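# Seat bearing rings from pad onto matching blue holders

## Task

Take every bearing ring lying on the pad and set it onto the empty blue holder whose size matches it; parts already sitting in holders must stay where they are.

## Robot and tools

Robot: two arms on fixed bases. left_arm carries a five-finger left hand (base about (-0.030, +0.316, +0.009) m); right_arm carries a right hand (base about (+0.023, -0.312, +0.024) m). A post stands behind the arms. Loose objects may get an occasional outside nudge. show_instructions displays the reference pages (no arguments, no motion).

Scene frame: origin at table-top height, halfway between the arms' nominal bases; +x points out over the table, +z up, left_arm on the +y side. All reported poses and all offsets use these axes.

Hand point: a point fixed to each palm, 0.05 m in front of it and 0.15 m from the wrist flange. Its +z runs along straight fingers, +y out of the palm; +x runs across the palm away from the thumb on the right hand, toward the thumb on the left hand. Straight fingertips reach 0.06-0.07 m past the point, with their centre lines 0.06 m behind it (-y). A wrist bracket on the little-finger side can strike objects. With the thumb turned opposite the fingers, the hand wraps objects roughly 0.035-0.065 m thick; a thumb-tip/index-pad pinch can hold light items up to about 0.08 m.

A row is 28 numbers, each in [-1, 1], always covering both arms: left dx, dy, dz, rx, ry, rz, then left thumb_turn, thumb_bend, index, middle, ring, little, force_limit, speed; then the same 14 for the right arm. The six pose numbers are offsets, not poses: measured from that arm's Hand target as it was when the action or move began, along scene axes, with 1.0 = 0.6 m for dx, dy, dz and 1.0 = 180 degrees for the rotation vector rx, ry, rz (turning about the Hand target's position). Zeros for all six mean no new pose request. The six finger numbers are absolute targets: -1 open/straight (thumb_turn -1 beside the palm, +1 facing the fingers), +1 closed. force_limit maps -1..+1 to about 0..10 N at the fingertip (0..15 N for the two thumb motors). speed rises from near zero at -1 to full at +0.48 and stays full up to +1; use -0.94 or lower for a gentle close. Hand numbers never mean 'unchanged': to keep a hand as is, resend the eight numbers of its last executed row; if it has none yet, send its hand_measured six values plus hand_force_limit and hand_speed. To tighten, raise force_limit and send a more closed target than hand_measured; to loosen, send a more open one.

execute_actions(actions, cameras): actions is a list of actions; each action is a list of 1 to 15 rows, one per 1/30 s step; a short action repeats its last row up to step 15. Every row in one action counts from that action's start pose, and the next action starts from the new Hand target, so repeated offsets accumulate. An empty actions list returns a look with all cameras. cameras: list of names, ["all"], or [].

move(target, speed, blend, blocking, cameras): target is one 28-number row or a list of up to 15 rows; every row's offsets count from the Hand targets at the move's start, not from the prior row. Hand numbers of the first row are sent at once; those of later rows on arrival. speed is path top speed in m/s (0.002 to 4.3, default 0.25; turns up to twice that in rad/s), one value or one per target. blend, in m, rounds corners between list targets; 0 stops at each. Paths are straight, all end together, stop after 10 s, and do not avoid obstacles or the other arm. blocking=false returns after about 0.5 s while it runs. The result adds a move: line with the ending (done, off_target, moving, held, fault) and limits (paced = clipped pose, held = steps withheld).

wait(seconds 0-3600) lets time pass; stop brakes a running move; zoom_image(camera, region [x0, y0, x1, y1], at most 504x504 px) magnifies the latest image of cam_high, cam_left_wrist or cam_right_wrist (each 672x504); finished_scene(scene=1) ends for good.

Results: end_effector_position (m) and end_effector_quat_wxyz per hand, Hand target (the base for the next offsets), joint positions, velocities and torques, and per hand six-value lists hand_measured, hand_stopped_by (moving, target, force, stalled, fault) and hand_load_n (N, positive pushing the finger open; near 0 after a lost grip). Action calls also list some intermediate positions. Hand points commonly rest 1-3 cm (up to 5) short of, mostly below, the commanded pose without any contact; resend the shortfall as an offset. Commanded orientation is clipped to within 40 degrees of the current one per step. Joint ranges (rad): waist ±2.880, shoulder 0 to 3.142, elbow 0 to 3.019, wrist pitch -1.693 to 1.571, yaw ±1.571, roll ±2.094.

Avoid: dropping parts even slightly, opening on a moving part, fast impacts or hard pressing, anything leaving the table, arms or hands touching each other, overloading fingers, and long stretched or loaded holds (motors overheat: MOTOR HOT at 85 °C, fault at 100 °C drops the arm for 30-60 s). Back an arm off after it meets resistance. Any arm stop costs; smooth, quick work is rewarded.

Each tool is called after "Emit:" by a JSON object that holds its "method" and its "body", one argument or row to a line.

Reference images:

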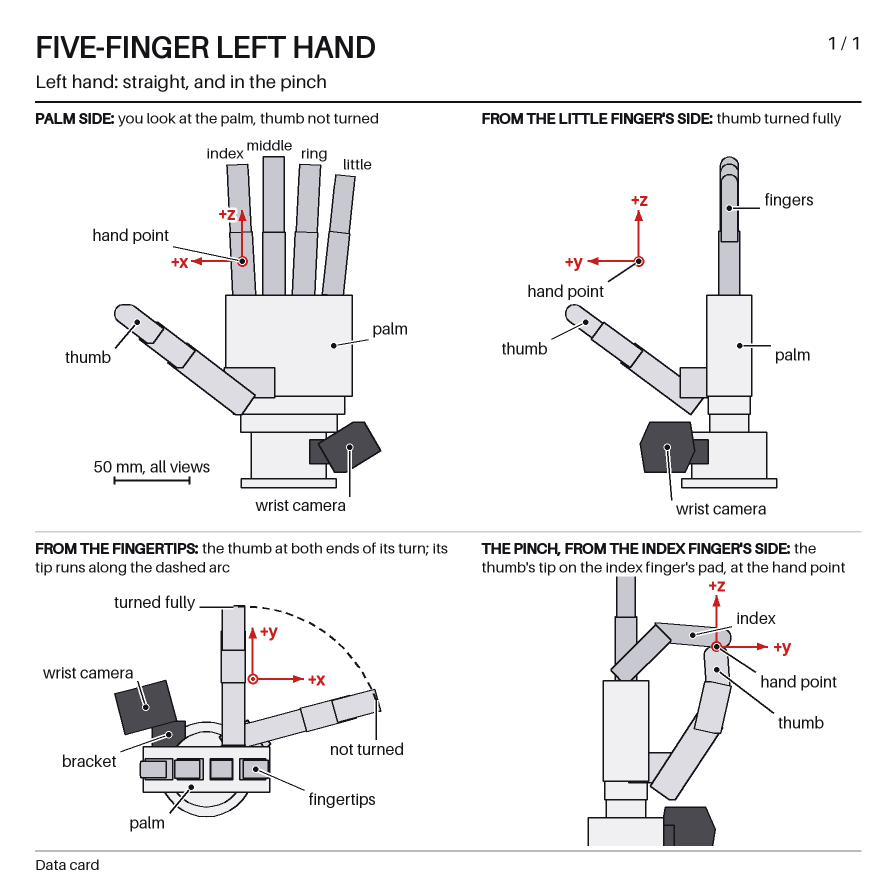

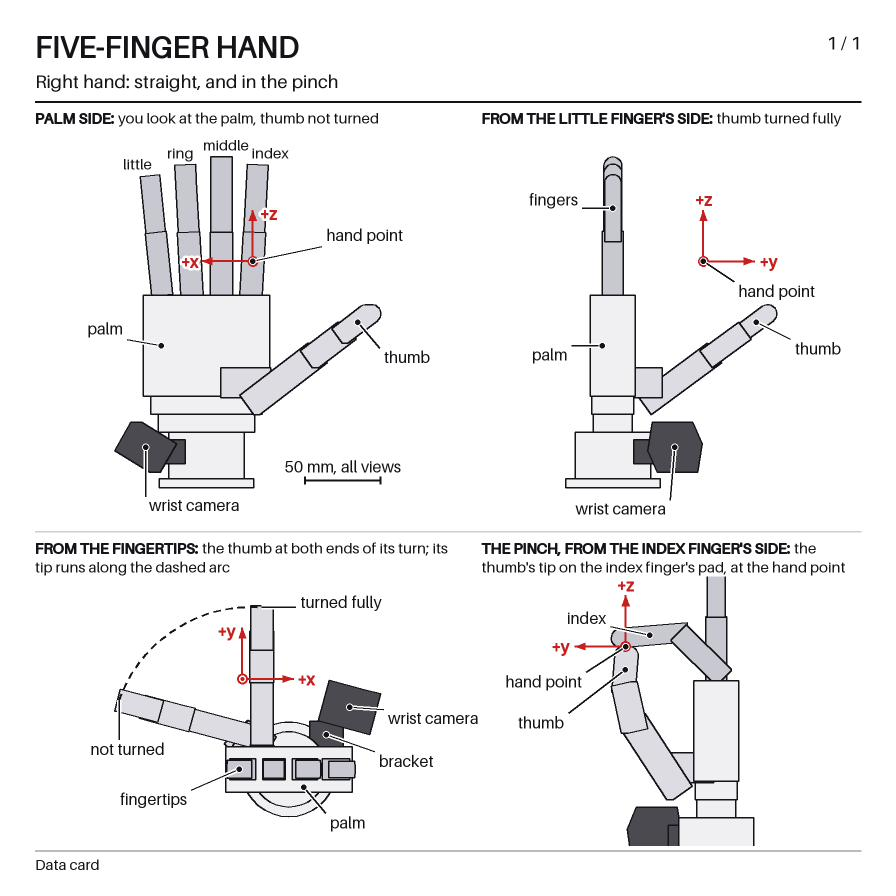

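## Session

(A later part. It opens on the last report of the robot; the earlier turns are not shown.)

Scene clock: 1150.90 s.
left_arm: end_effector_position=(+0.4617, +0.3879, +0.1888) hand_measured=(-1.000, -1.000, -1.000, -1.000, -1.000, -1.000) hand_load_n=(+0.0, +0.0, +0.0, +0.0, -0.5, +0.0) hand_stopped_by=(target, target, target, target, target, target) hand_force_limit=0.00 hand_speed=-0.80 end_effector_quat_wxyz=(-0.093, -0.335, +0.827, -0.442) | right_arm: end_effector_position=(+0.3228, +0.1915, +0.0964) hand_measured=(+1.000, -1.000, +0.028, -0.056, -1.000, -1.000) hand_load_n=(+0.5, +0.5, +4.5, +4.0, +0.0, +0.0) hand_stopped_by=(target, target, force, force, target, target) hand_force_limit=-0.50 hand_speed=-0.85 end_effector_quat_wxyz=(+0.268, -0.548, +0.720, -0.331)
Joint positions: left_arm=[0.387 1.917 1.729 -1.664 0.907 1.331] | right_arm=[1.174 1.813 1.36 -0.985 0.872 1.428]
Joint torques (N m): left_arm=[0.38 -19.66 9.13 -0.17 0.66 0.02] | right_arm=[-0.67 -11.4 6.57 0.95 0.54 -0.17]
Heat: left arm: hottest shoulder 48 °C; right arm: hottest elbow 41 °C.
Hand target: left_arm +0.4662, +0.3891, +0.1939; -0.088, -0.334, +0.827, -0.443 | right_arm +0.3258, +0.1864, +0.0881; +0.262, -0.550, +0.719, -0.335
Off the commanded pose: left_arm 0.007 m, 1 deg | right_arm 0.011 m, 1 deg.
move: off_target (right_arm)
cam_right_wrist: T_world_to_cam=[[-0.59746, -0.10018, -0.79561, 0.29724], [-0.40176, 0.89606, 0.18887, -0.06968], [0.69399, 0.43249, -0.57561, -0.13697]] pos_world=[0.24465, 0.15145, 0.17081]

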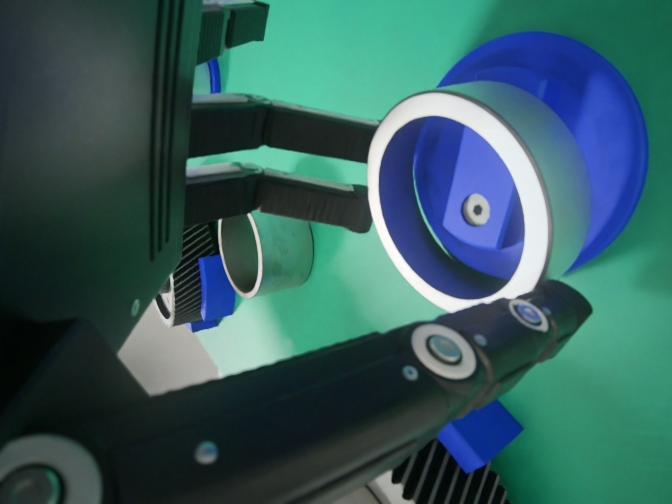

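Emit:
{"method": "move", "body": {
  "target": [0,0,0,0,0,0,-1,-1,-1,-1,-1,-1,0,-0.8, 0,0.0,0.045,0,0,0,1,-1,0.1,0.1,-1,-1,-0.5,-0.85],
  "cameras": ["cam_right_wrist"],
  "speed": 0.05
}}

Emit:
{"method": "zoom_image", "body": {
  "camera": "cam_right_wrist",
  "region": [350, 60, 510, 220]
}}

Emit:
{"method": "zoom_image", "body": {
  "camera": "cam_right_wrist",
  "region": [350, 180, 510, 340]
}}

Emit:
{"method": "zoom_image", "body": {
  "camera": "cam_right_wrist",
  "region": [480, 60, 660, 240]
}}

Emit:
{"method": "zoom_image", "body": {
  "camera": "cam_right_wrist",
  "region": [480, 180, 660, 360]
}}

Scene clock: 1205.27 s.
left_arm: end_effector_position=(+0.4617, +0.3879, +0.1888) hand_measured=(-1.000, -1.000, -1.000, -1.000, -1.000, -1.000) hand_load_n=(+0.0, +0.0, +0.0, -0.5, +0.0, +0.0) hand_stopped_by=(target, target, target, target, target, target) hand_force_limit=0.00 hand_speed=-0.80 end_effector_quat_wxyz=(-0.093, -0.335, +0.827, -0.442) | right_arm: end_effector_position=(+0.3201, +0.1817, +0.0989) hand_measured=(+1.000, -1.000, +0.028, -0.056, -1.000, -1.000) hand_load_n=(+0.0, +1.0, +4.0, +4.0, +0.0, +0.0) hand_stopped_by=(target, target, force, force, target, target) hand_force_limit=-0.50 hand_speed=-0.85 end_effector_quat_wxyz=(+0.254, -0.553, +0.717, -0.339)
Joint positions: left_arm=[0.387 1.917 1.729 -1.664 0.907 1.331] | right_arm=[1.172 1.804 1.36 -1.028 0.872 1.428]
Joint torques (N m): left_arm=[0.32 -19.66 9.16 -0.17 0.66 0.03] | right_arm=[-0.85 -13.33 8.76 0.21 0.64 -0.16]
Heat: left arm: hottest shoulder 49 °C; right arm: hottest elbow 40 °C.
Hand target: left_arm +0.4662, +0.3891, +0.1939; -0.088, -0.334, +0.827, -0.443 | right_arm +0.3260, +0.1863, +0.1150; +0.262, -0.550, +0.719, -0.335
Off the commanded pose: left_arm 0.007 m, 1 deg | right_arm 0.018 m, 1 deg.
move: off_target (right_arm)
cam_right_wrist: T_world_to_cam=[[-0.60708, -0.12488, -0.78477, 0.30308], [-0.39829, 0.90239, 0.16451, -0.0622], [0.68762, 0.41243, -0.59756, -0.12162]] pos_world=[0.24285, 0.14414, 0.17541]

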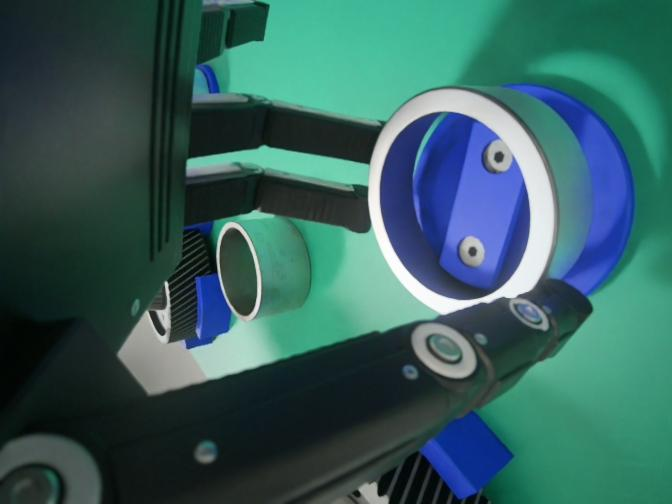

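Scaled by 3.150 from the camera's image (finer frame: 960x720).

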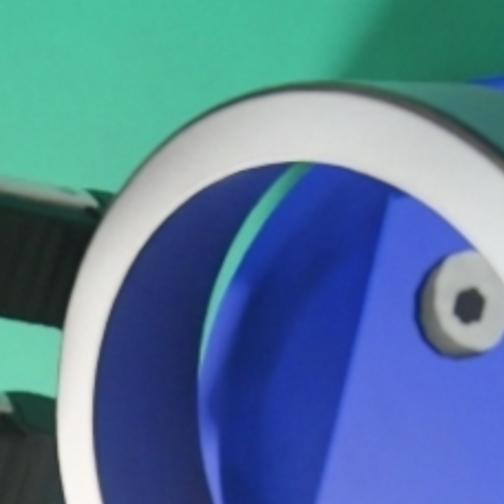

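Scaled by 3.150 from the camera's image (finer frame: 960x720).

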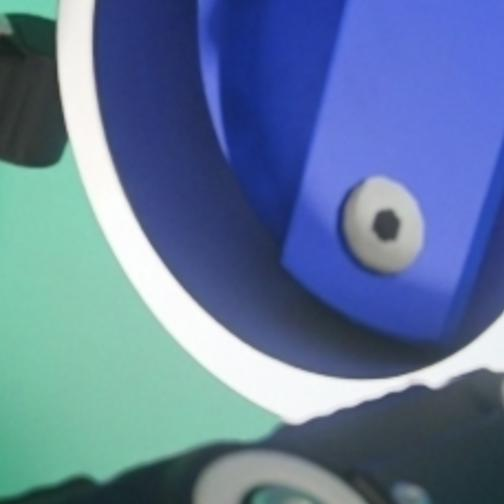

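Scaled by 2.800 from the camera's image (finer frame: 960x720).

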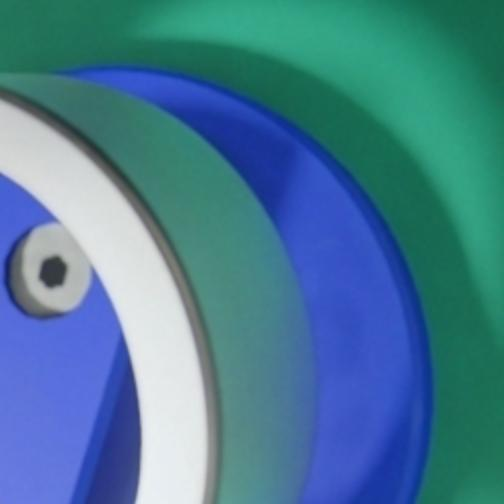

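Scaled by 2.800 from the camera's image (finer frame: 960x720).

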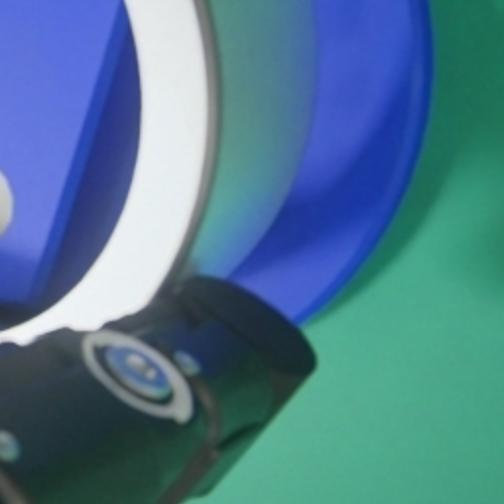

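Emit:
{"method": "move", "body": {
  "target": [0,0,0,0,0,0,-1,-1,-1,-1,-1,-1,0,-0.8, -0.0033,0.0037,-0.025,0,0,0,1,-1,0.1,0.1,-1,-1,-0.5,-0.85],
  "cameras": ["cam_right_wrist"],
  "speed": 0.05
}}

Emit:
{"method": "zoom_image", "body": {
  "camera": "cam_right_wrist",
  "region": [360, 60, 640, 340]
}}

Scene clock: 1327.50 s.
left_arm: end_effector_position=(+0.4617, +0.3879, +0.1888) hand_measured=(-1.000, -1.000, -1.000, -1.000, -1.000, -1.000) hand_load_n=(-0.5, +0.0, +0.0, +0.0, +0.0, +0.0) hand_stopped_by=(target, target, target, target, target, target) hand_force_limit=0.00 hand_speed=-0.80 end_effector_quat_wxyz=(-0.093, -0.335, +0.827, -0.442) | right_arm: end_effector_position=(+0.3204, +0.1824, +0.0990) hand_measured=(+1.000, -1.000, +0.028, -0.056, -1.000, -1.000) hand_load_n=(+0.5, +0.5, +4.0, +4.0, +0.0, +0.0) hand_stopped_by=(target, target, force, force, target, target) hand_force_limit=-0.50 hand_speed=-0.85 end_effector_quat_wxyz=(+0.255, -0.553, +0.717, -0.339)
Joint positions: left_arm=[0.387 1.917 1.729 -1.664 0.907 1.331] | right_arm=[1.172 1.804 1.36 -1.025 0.872 1.428]
Joint torques (N m): left_arm=[0.26 -19.6 9.16 -0.18 0.66 0.02] | right_arm=[-0.73 -12.63 8.12 1.07 0.66 -0.1]
Heat: left arm: hottest shoulder 49 °C; right arm: hottest elbow 43 °C.
Hand target: left_arm +0.4662, +0.3891, +0.1939; -0.088, -0.334, +0.827, -0.443 | right_arm +0.3240, +0.1885, +0.1000; +0.262, -0.550, +0.719, -0.335
Off the commanded pose: left_arm 0.007 m, 1 deg | right_arm 0.007 m, 1 deg.
move: done
cam_right_wrist: T_world_to_cam=[[-0.60619, -0.12253, -0.78582, 0.30289], [-0.39845, 0.90191, 0.16674, -0.06285], [0.68831, 0.41419, -0.59555, -0.12274]] pos_world=[0.24305, 0.14464, 0.17541]

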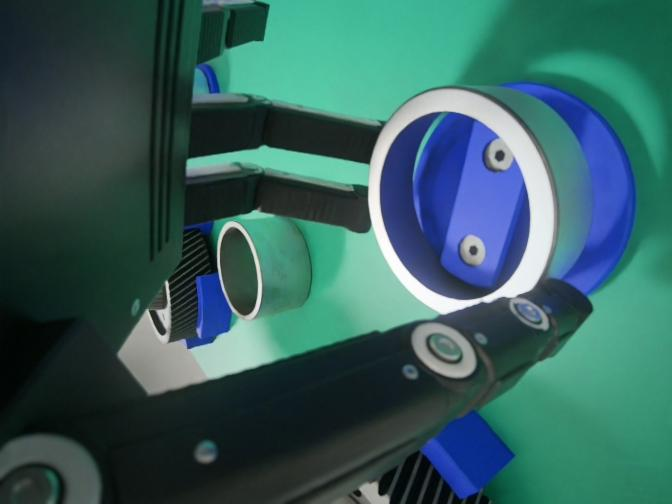

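Scaled by 1.800 from the camera's image (finer frame: 960x720).

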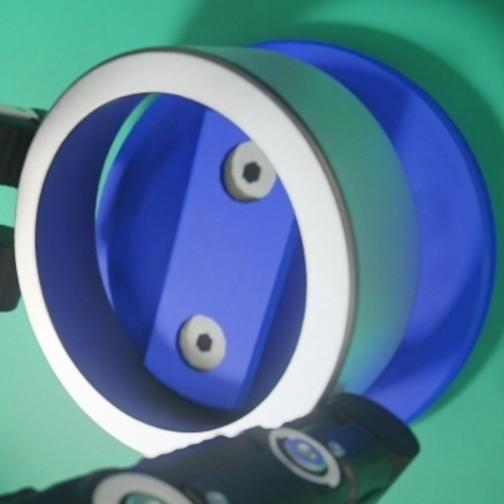

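Emit:
{"method": "move", "body": {
  "target": [0,0,0,0,0,0,-1,-1,-1,-1,-1,-1,0,-0.8, 0,0.0015,-0.0167,0,0,0,1,-1,0.1,0.1,-1,-1,-0.5,-0.85],
  "cameras": ["cam_right_wrist"],
  "speed": 0.03
}}

Emit:
{"method": "zoom_image", "body": {
  "camera": "cam_right_wrist",
  "region": [360, 60, 640, 340]
}}

Scene clock: 1344.70 s.
left_arm: end_effector_position=(+0.4617, +0.3879, +0.1888) hand_measured=(-1.000, -1.000, -1.000, -1.000, -1.000, -1.000) hand_load_n=(+0.0, +0.0, +0.0, +0.0, +0.0, +0.0) hand_stopped_by=(target, target, target, target, target, target) hand_force_limit=0.00 hand_speed=-0.80 end_effector_quat_wxyz=(-0.093, -0.335, +0.827, -0.442) | right_arm: end_effector_position=(+0.3215, +0.1857, +0.0974) hand_measured=(+1.000, -1.000, +0.028, -0.056, -1.000, -1.000) hand_load_n=(-0.5, +0.5, +3.0, +4.5, +0.0, +0.0) hand_stopped_by=(target, target, force, force, target, target) hand_force_limit=-0.50 hand_speed=-0.85 end_effector_quat_wxyz=(+0.259, -0.553, +0.717, -0.336)
Joint positions: left_arm=[0.387 1.917 1.729 -1.664 0.907 1.331] | right_arm=[1.172 1.808 1.36 -1.008 0.872 1.422]
Joint torques (N m): left_arm=[0.26 -19.66 9.17 -0.18 0.66 0.02] | right_arm=[-0.38 -10.81 7.39 1.17 0.67 -0.07]
Heat: left arm: hottest shoulder 49 °C; right arm: hottest elbow 43 °C.
Hand target: left_arm +0.4662, +0.3891, +0.1939; -0.088, -0.334, +0.827, -0.443 | right_arm +0.3240, +0.1894, +0.0900; +0.262, -0.550, +0.719, -0.335
Off the commanded pose: left_arm 0.007 m, 1 deg | right_arm 0.009 m, 1 deg.
move: done
cam_right_wrist: T_world_to_cam=[[-0.60328, -0.11917, -0.78858, 0.30135], [-0.40253, 0.89909, 0.17207, -0.06387], [0.6885, 0.42123, -0.59037, -0.12776]] pos_world=[0.24405, 0.14715, 0.17321]

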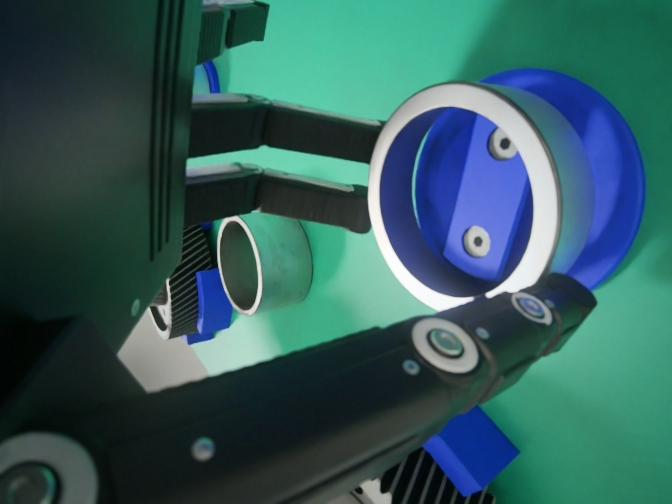

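Scaled by 1.800 from the camera's image (finer frame: 960x720).

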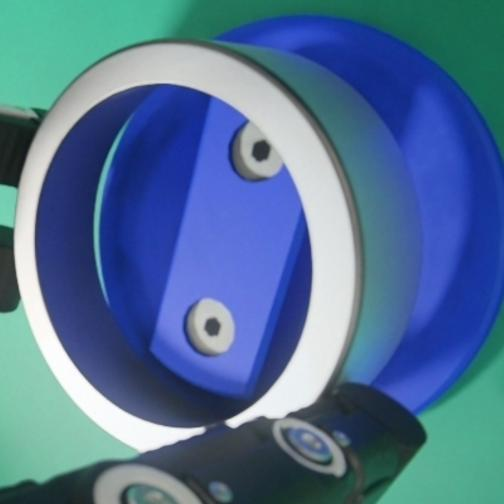

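Emit:
{"method": "wait", "body": {
  "seconds": 0,
  "cameras": ["all"]
}}

Emit:
{"method": "zoom_image", "body": {
  "camera": "cam_left_wrist",
  "region": [180, 200, 380, 360]
}}

Emit:
{"method": "zoom_image", "body": {
  "camera": "cam_high",
  "region": [260, 130, 380, 230]
}}

Scene clock: 1393.57 s.
left_arm: end_effector_position=(+0.4617, +0.3879, +0.1888) hand_measured=(-1.000, -1.000, -1.000, -1.000, -1.000, -1.000) hand_load_n=(+0.0, +0.0, +0.0, +0.0, +0.0, +0.0) hand_stopped_by=(target, target, target, target, target, target) hand_force_limit=0.00 hand_speed=-0.80 end_effector_quat_wxyz=(-0.093, -0.335, +0.827, -0.442) | right_arm: end_effector_position=(+0.3215, +0.1857, +0.0974) hand_measured=(+1.000, -1.000, +0.028, -0.056, -1.000, -1.000) hand_load_n=(-0.5, +0.5, +3.0, +4.5, +0.0, +0.0) hand_stopped_by=(target, target, force, force, target, target) hand_force_limit=-0.50 hand_speed=-0.85 end_effector_quat_wxyz=(+0.259, -0.553, +0.717, -0.336)
Joint positions: left_arm=[0.387 1.917 1.729 -1.664 0.907 1.331] | right_arm=[1.172 1.808 1.36 -1.008 0.872 1.422]
Joint torques (N m): left_arm=[0.26 -19.66 9.14 -0.18 0.65 0.02] | right_arm=[0.32 -10.34 7.5 1.52 0.64 -0.09]
Heat: left arm: hottest shoulder 49 °C; right arm: hottest elbow 42 °C.
Hand target: left_arm +0.4662, +0.3891, +0.1939; -0.088, -0.334, +0.827, -0.443 | right_arm +0.3240, +0.1894, +0.0900; +0.262, -0.550, +0.719, -0.335
Off the commanded pose: left_arm 0.007 m, 1 deg | right_arm 0.009 m, 1 deg.
cam_right_wrist: T_world_to_cam=[[-0.60328, -0.11917, -0.78858, 0.30135], [-0.40253, 0.89909, 0.17207, -0.06387], [0.6885, 0.42123, -0.59037, -0.12776]] pos_world=[0.24405, 0.14715, 0.17321]

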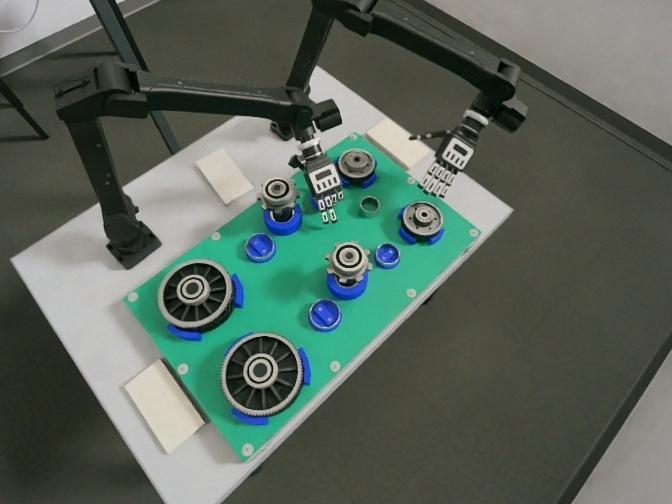

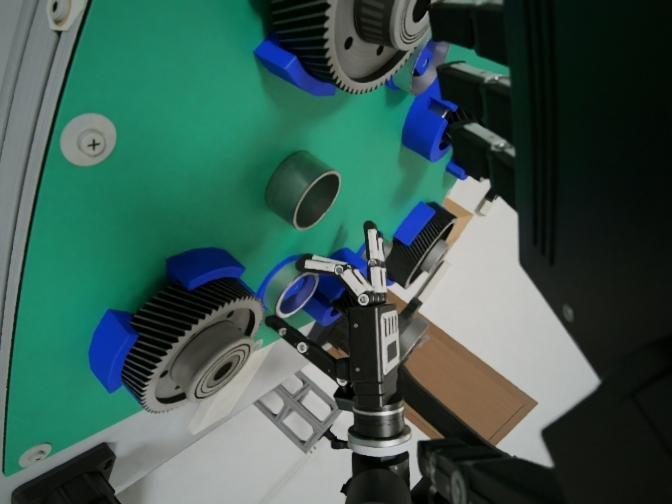

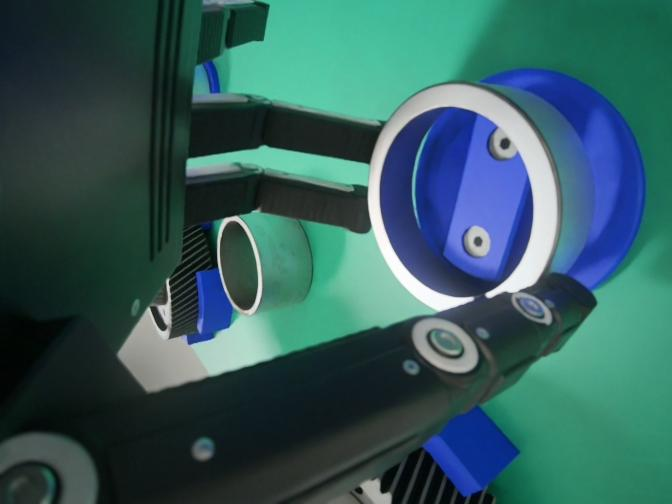

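Scaled by 2.520 from the camera's image (finer frame: 960x720).

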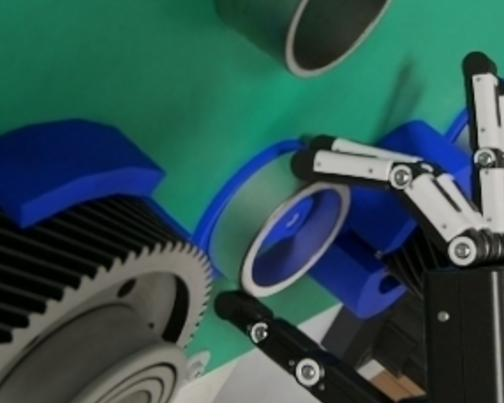

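Scaled by 4.200 from the camera's image (finer frame: 960x720).

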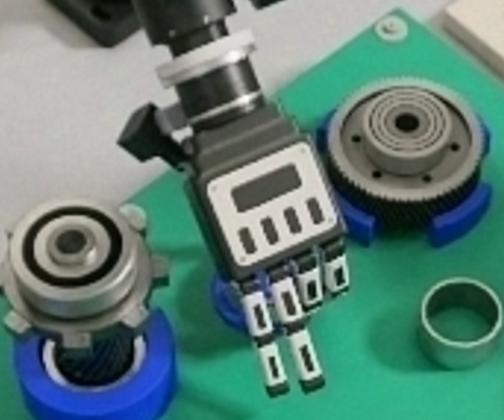

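Emit:
{"method": "zoom_image", "body": {
  "camera": "cam_left_wrist",
  "region": [245, 235, 345, 335]
}}

Scaled by 5.040 from the camera's image (finer frame: 960x720).

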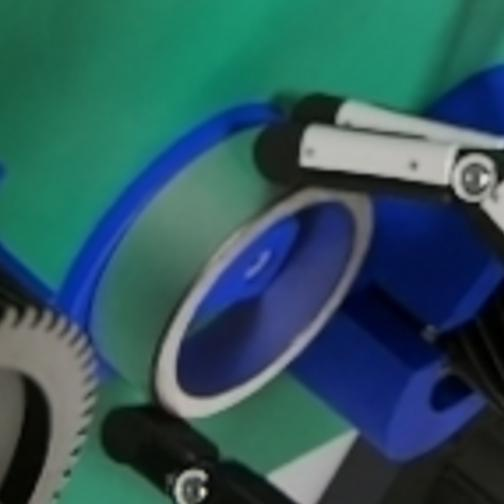

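Emit:
{"method": "zoom_image", "body": {
  "camera": "cam_left_wrist",
  "region": [250, 245, 310, 305]
}}

Emit:
{"method": "zoom_image", "body": {
  "camera": "cam_left_wrist",
  "region": [270, 265, 330, 325]
}}

Scaled by 8.400 from the camera's image (finer frame: 960x720).

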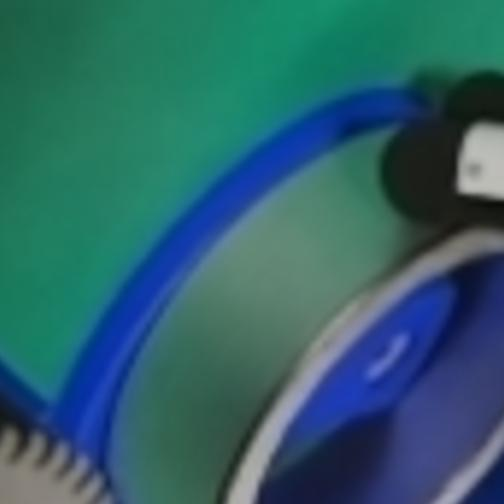

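Scaled by 8.400 from the camera's image (finer frame: 960x720).

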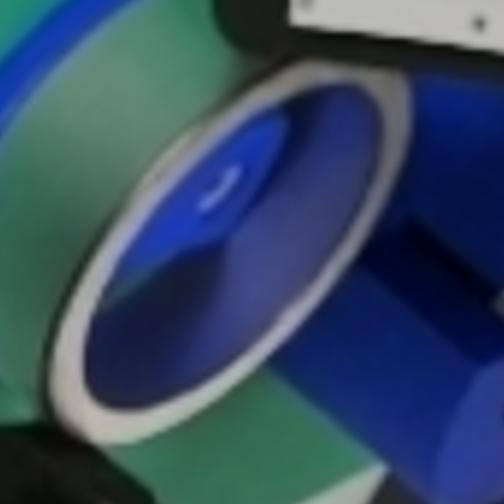

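Emit:
{"method": "move", "body": {
  "target": [0,0,0,0,0,0,-1,-1,-1,-1,-1,-1,0,-0.8, 0,-0.002,-0.0083,0,0,0,1,-1,0.1,0.1,-1,-1,-0.5,-0.85],
  "cameras": ["cam_right_wrist","cam_left_wrist"],
  "speed": 0.03
}}

Emit:
{"method": "zoom_image", "body": {
  "camera": "cam_right_wrist",
  "region": [360, 60, 640, 340]
}}

Emit:
{"method": "zoom_image", "body": {
  "camera": "cam_left_wrist",
  "region": [250, 245, 330, 325]
}}

Scene clock: 1525.20 s.
left_arm: end_effector_position=(+0.4617, +0.3879, +0.1888) hand_measured=(-1.000, -1.000, -1.000, -1.000, -1.000, -1.000) hand_load_n=(+0.0, +0.0, +0.0, +0.0, +0.0, +0.0) hand_stopped_by=(target, target, target, target, target, target) hand_force_limit=0.00 hand_speed=-0.80 end_effector_quat_wxyz=(-0.093, -0.335, +0.827, -0.442) | right_arm: end_effector_position=(+0.3209, +0.1842, +0.0945) hand_measured=(+1.000, -1.000, +0.028, -0.056, -1.000, -1.000) hand_load_n=(-1.0, +1.0, +2.0, +5.0, +0.0, +0.5) hand_stopped_by=(target, target, force, force, target, target) hand_force_limit=-0.50 hand_speed=-0.85 end_effector_quat_wxyz=(+0.258, -0.554, +0.716, -0.337)
Joint positions: left_arm=[0.387 1.917 1.729 -1.664 0.907 1.331] | right_arm=[1.172 1.808 1.352 -1.001 0.872 1.419]
Joint torques (N m): left_arm=[0.21 -19.6 9.17 -0.2 0.66 0.02] | right_arm=[0.26 -10.52 7.13 1.55 0.67 -0.05]
Heat: left arm: hottest shoulder 50 °C; right arm: hottest elbow 41 °C.
Hand target: left_arm +0.4662, +0.3891, +0.1939; -0.088, -0.334, +0.827, -0.443 | right_arm +0.3240, +0.1882, +0.0850; +0.262, -0.550, +0.719, -0.335
Off the commanded pose: left_arm 0.007 m, 1 deg | right_arm 0.011 m, 1 deg.
move: off_target (right_arm)
cam_right_wrist: T_world_to_cam=[[-0.60363, -0.12239, -0.78781, 0.29925], [-0.40416, 0.89874, 0.17005, -0.06148], [0.68722, 0.42105, -0.59198, -0.12771]] pos_world=[0.24355, 0.14565, 0.17061]
Images, in order (width x height): cam_left_wrist 672x504, cam_right_wrist 672x504.

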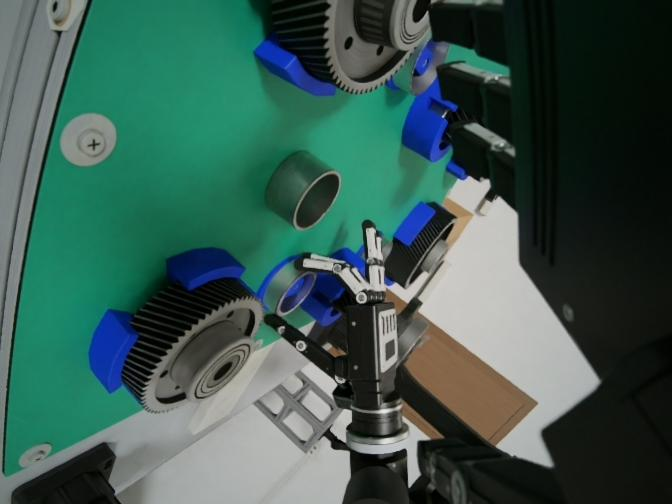

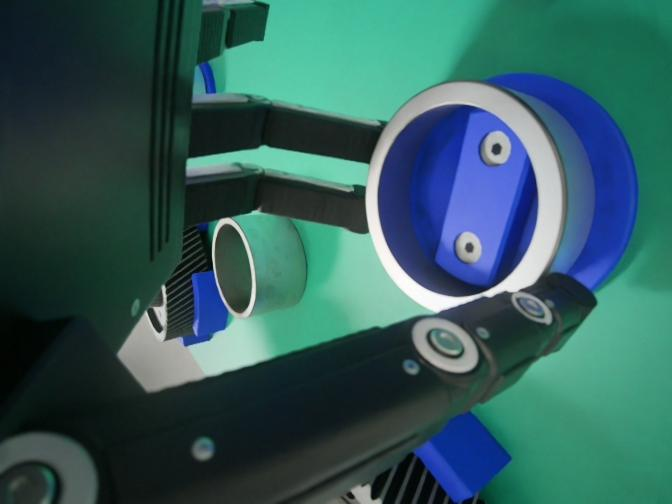

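Scaled by 1.800 from the camera's image (finer frame: 960x720).

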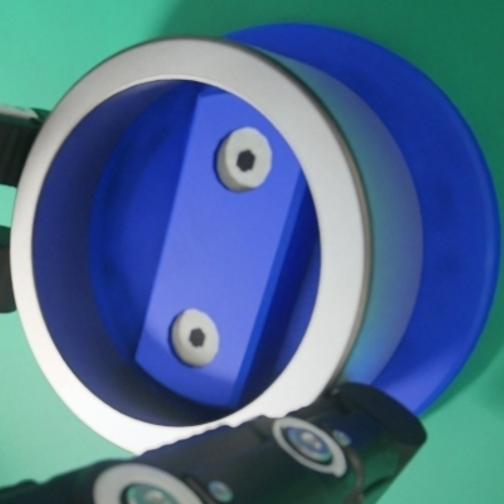

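Scaled by 6.300 from the camera's image (finer frame: 960x720).

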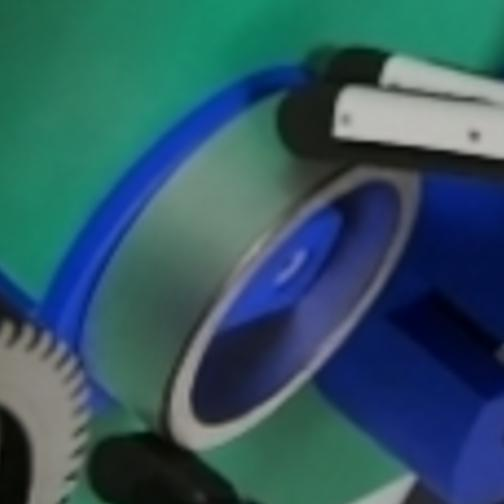

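Emit:
{"method": "zoom_image", "body": {
  "camera": "cam_right_wrist",
  "region": [460, 60, 650, 250]
}}

Emit:
{"method": "zoom_image", "body": {
  "camera": "cam_right_wrist",
  "region": [360, 90, 520, 250]
}}

Emit:
{"method": "zoom_image", "body": {
  "camera": "cam_right_wrist",
  "region": [390, 190, 520, 320]
}}

Scaled by 2.653 from the camera's image (finer frame: 960x720).

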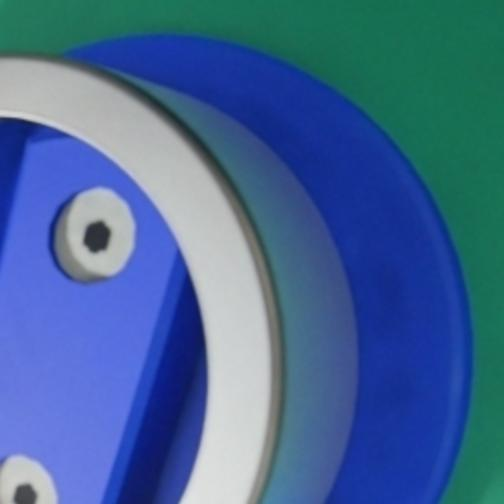

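Scaled by 3.150 from the camera's image (finer frame: 960x720).

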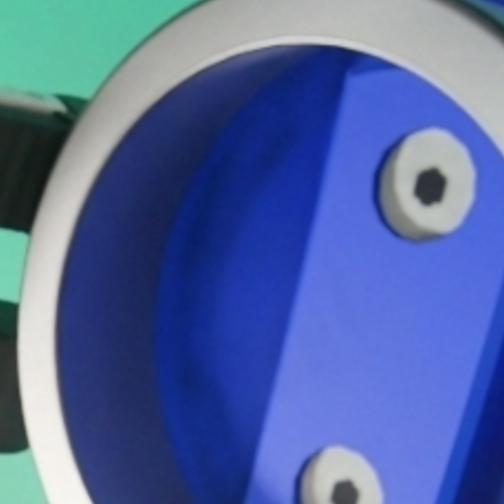

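Scaled by 3.877 from the camera's image (finer frame: 960x720).

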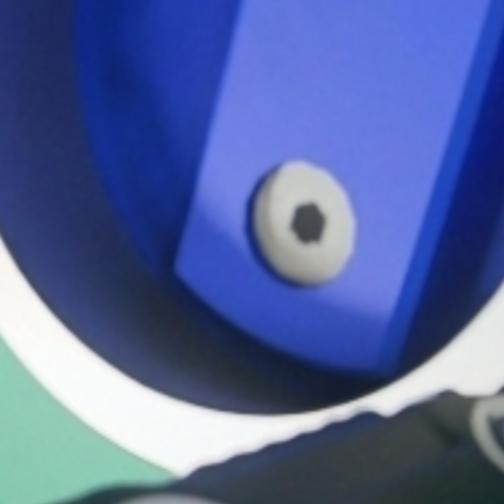

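Emit:
{"method": "wait", "body": {
  "seconds": 0,
  "cameras": ["cam_high"]
}}

Emit:
{"method": "zoom_image", "body": {
  "camera": "cam_high",
  "region": [360, 230, 420, 280]
}}

Emit:
{"method": "zoom_image", "body": {
  "camera": "cam_high",
  "region": [290, 180, 350, 230]
}}

Scene clock: 1600.50 s.
left_arm: end_effector_position=(+0.4617, +0.3879, +0.1888) hand_measured=(-1.000, -1.000, -1.000, -1.000, -1.000, -1.000) hand_load_n=(+0.0, +0.0, +0.0, +0.0, +0.0, +0.0) hand_stopped_by=(target, target, target, target, target, target) hand_force_limit=0.00 hand_speed=-0.80 end_effector_quat_wxyz=(-0.093, -0.335, +0.827, -0.442) | right_arm: end_effector_position=(+0.3209, +0.1842, +0.0945) hand_measured=(+1.000, -1.000, +0.028, -0.056, -1.000, -1.000) hand_load_n=(-0.5, +1.0, +2.0, +4.5, +0.0, +0.0) hand_stopped_by=(target, target, force, force, target, target) hand_force_limit=-0.50 hand_speed=-0.85 end_effector_quat_wxyz=(+0.258, -0.554, +0.716, -0.337)
Joint positions: left_arm=[0.387 1.917 1.729 -1.664 0.907 1.331] | right_arm=[1.172 1.808 1.352 -1.001 0.872 1.419]
Joint torques (N m): left_arm=[0.32 -19.66 9.13 -0.2 0.66 0.02] | right_arm=[-0.5 -10.75 7.2 1.54 0.66 -0.12]
Heat: left arm: hottest shoulder 50 °C; right arm: hottest elbow 39 °C.
Hand target: left_arm +0.4662, +0.3891, +0.1939; -0.088, -0.334, +0.827, -0.443 | right_arm +0.3240, +0.1882, +0.0850; +0.262, -0.550, +0.719, -0.335
Off the commanded pose: left_arm 0.007 m, 1 deg | right_arm 0.011 m, 1 deg.

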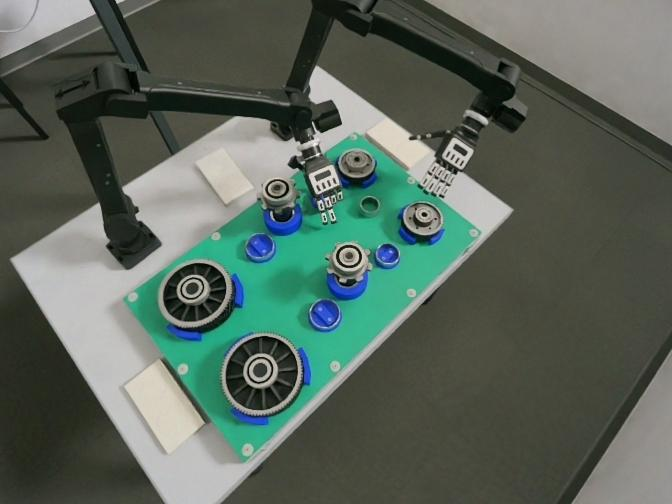

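Scaled by 8.400 from the camera's image (finer frame: 960x720).

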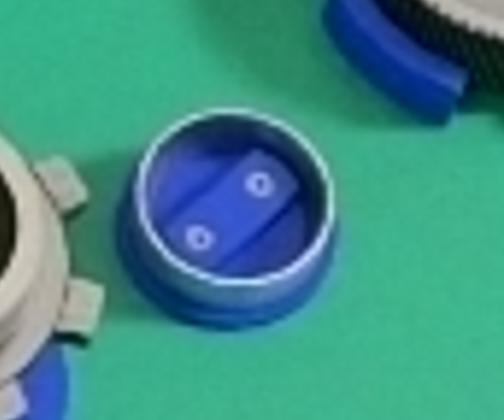

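Scaled by 8.400 from the camera's image (finer frame: 960x720).

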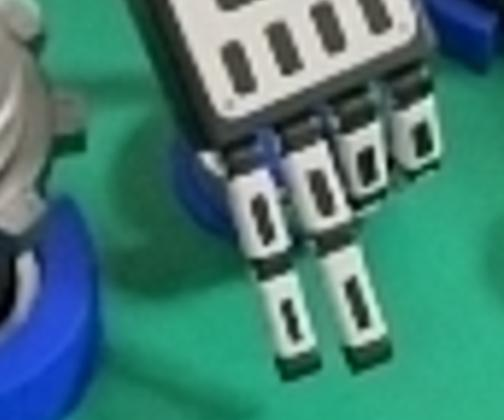

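Emit:
{"method": "move", "body": {
  "target": [0,0,0,0,0,0,-1,-1,-1,-1,-1,-1,0,-0.8, 0,0,-0.01,0,0,0,1,-1,0.1,0.1,-1,-1,-0.5,-0.85],
  "cameras": ["cam_right_wrist","cam_left_wrist"],
  "speed": 0.03
}}

Emit:
{"method": "zoom_image", "body": {
  "camera": "cam_right_wrist",
  "region": [360, 60, 640, 340]
}}

Emit:
{"method": "zoom_image", "body": {
  "camera": "cam_left_wrist",
  "region": [250, 245, 330, 325]
}}

Scene clock: 1664.67 s.
left_arm: end_effector_position=(+0.4617, +0.3879, +0.1888) hand_measured=(-1.000, -1.000, -1.000, -1.000, -1.000, -1.000) hand_load_n=(+0.0, +0.0, +0.0, +0.0, +0.0, +0.0) hand_stopped_by=(target, target, target, target, target, target) hand_force_limit=0.00 hand_speed=-0.80 end_effector_quat_wxyz=(-0.093, -0.335, +0.827, -0.442) | right_arm: end_effector_position=(+0.3208, +0.1842, +0.0933) hand_measured=(+1.000, -1.000, +0.028, -0.056, -1.000, -1.000) hand_load_n=(-1.5, +1.0, +1.5, +4.5, +0.0, +0.0) hand_stopped_by=(target, target, force, force, target, target) hand_force_limit=-0.50 hand_speed=-0.85 end_effector_quat_wxyz=(+0.259, -0.555, +0.715, -0.337)
Joint positions: left_arm=[0.387 1.917 1.729 -1.664 0.907 1.331] | right_arm=[1.172 1.808 1.348 -0.993 0.872 1.413]
Joint torques (N m): left_arm=[0.26 -19.72 9.13 -0.17 0.66 0.02] | right_arm=[0.21 -11.11 6.87 2.04 0.62 -0.01]
Heat: left arm: hottest shoulder 50 °C; right arm: hottest elbow 39 °C.
Hand target: left_arm +0.4662, +0.3891, +0.1939; -0.088, -0.334, +0.827, -0.443 | right_arm +0.3240, +0.1881, +0.0789; +0.262, -0.550, +0.719, -0.335
Off the commanded pose: left_arm 0.007 m, 1 deg | right_arm 0.015 m, 1 deg.
move: off_target (right_arm)
cam_right_wrist: T_world_to_cam=[[-0.60299, -0.12554, -0.78781, 0.29855], [-0.40771, 0.89732, 0.16908, -0.05972], [0.68569, 0.42315, -0.59226, -0.12831]] pos_world=[0.24366, 0.14536, 0.16931]
Images, in order (width x height): cam_left_wrist 672x504, cam_right_wrist 672x504.

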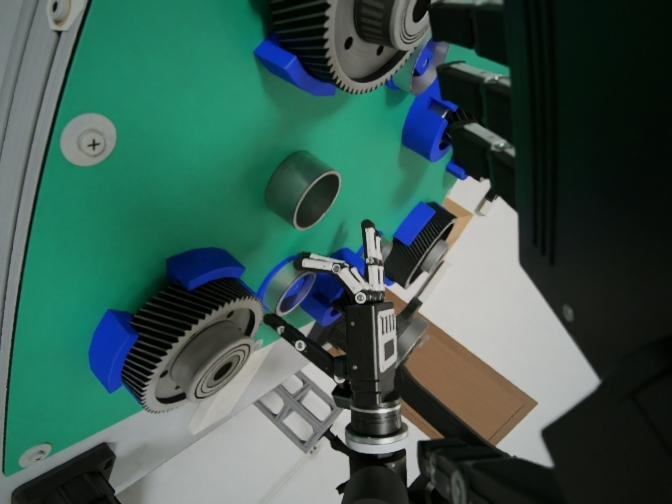

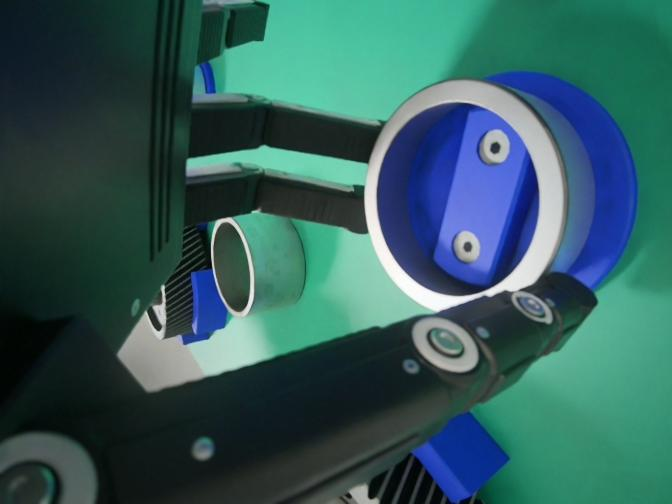

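Scaled by 1.800 from the camera's image (finer frame: 960x720).

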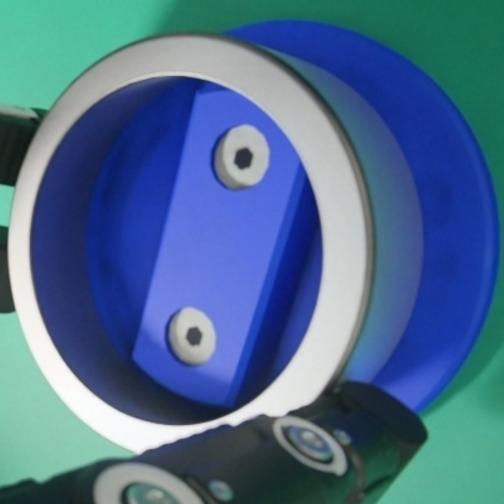

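Scaled by 6.300 from the camera's image (finer frame: 960x720).

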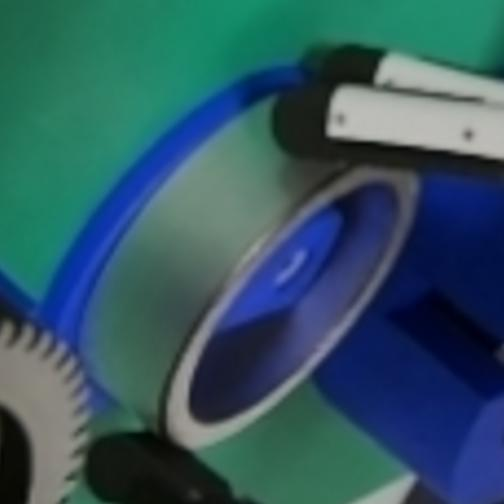

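Emit:
{"method": "move", "body": {
  "target": [0,0,0,0,0,0,-1,-1,-1,-1,-1,-1,0,-0.8, 0,-0.007,0.01,0,0,0,1,-1,0.1,0.1,-1,-1,-0.5,-0.85],
  "cameras": ["cam_right_wrist","cam_left_wrist"],
  "speed": 0.03
}}

Emit:
{"method": "zoom_image", "body": {
  "camera": "cam_right_wrist",
  "region": [360, 60, 640, 340]
}}

Emit:
{"method": "zoom_image", "body": {
  "camera": "cam_left_wrist",
  "region": [250, 245, 330, 325]
}}

Scene clock: 1746.00 s.
left_arm: end_effector_position=(+0.4617, +0.3879, +0.1888) hand_measured=(-1.000, -1.000, -1.000, -1.000, -1.000, -1.000) hand_load_n=(+0.0, +0.0, +0.0, +0.0, +0.0, +0.0) hand_stopped_by=(target, target, target, target, target, target) hand_force_limit=0.00 hand_speed=-0.80 end_effector_quat_wxyz=(-0.093, -0.335, +0.827, -0.442) | right_arm: end_effector_position=(+0.3209, +0.1836, +0.0930) hand_measured=(+1.000, -1.000, +0.028, -0.056, -1.000, -1.000) hand_load_n=(-1.0, +1.0, +1.5, +4.5, -0.5, +0.0) hand_stopped_by=(target, target, force, force, target, target) hand_force_limit=-0.50 hand_speed=-0.85 end_effector_quat_wxyz=(+0.259, -0.555, +0.715, -0.338)
Joint positions: left_arm=[0.387 1.917 1.729 -1.664 0.907 1.331] | right_arm=[1.172 1.808 1.347 -0.993 0.873 1.413]
Joint torques (N m): left_arm=[0.32 -19.6 9.14 -0.17 0.65 0.02] | right_arm=[-1.03 -11.22 6.34 1.73 0.54 -0.06]
Heat: left arm: hottest shoulder 50 °C; right arm: hottest elbow 41 °C.
Hand target: left_arm +0.4662, +0.3891, +0.1939; -0.088, -0.334, +0.827, -0.443 | right_arm +0.3240, +0.1840, +0.0849; +0.262, -0.550, +0.719, -0.335
Off the commanded pose: left_arm 0.007 m, 1 deg | right_arm 0.009 m, 1 deg.
move: done
cam_right_wrist: T_world_to_cam=[[-0.60222, -0.12666, -0.78822, 0.29831], [-0.4077, 0.89767, 0.16724, -0.05905], [0.68638, 0.42207, -0.59223, -0.12833]] pos_world=[0.24366, 0.14495, 0.16901]
Images, in order (width x height): cam_left_wrist 672x504, cam_right_wrist 672x504.

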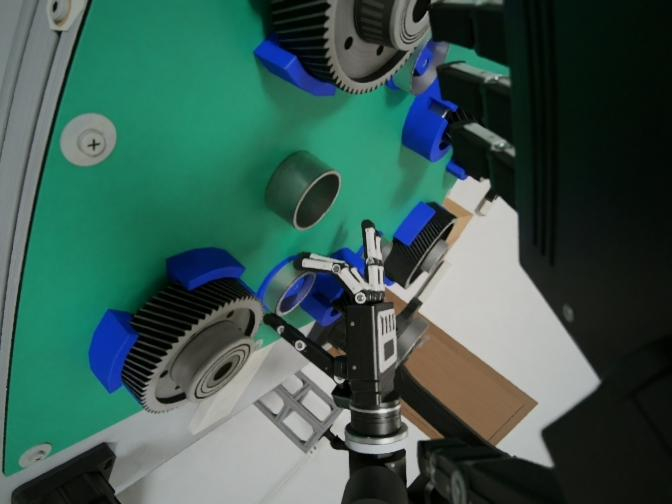

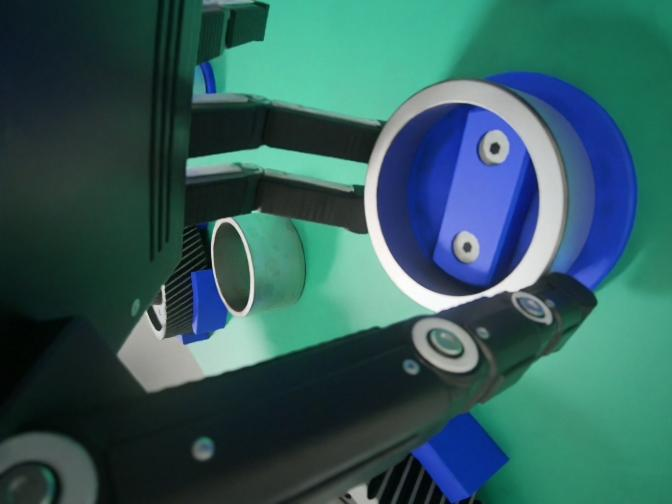

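Scaled by 1.800 from the camera's image (finer frame: 960x720).

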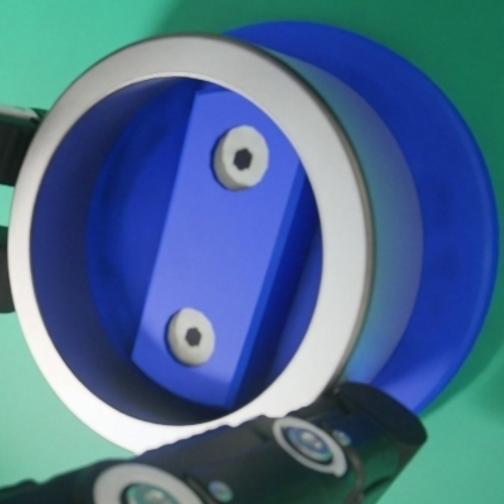

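Scaled by 6.300 from the camera's image (finer frame: 960x720).

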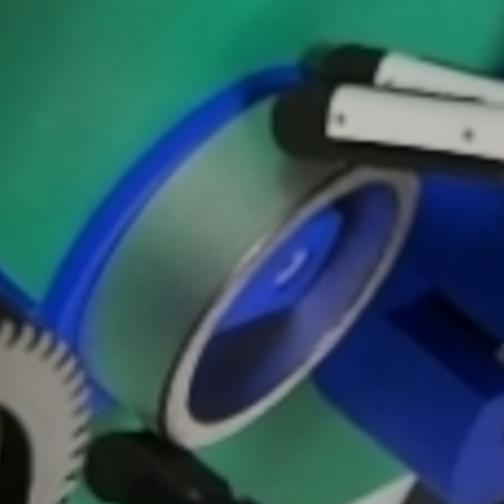

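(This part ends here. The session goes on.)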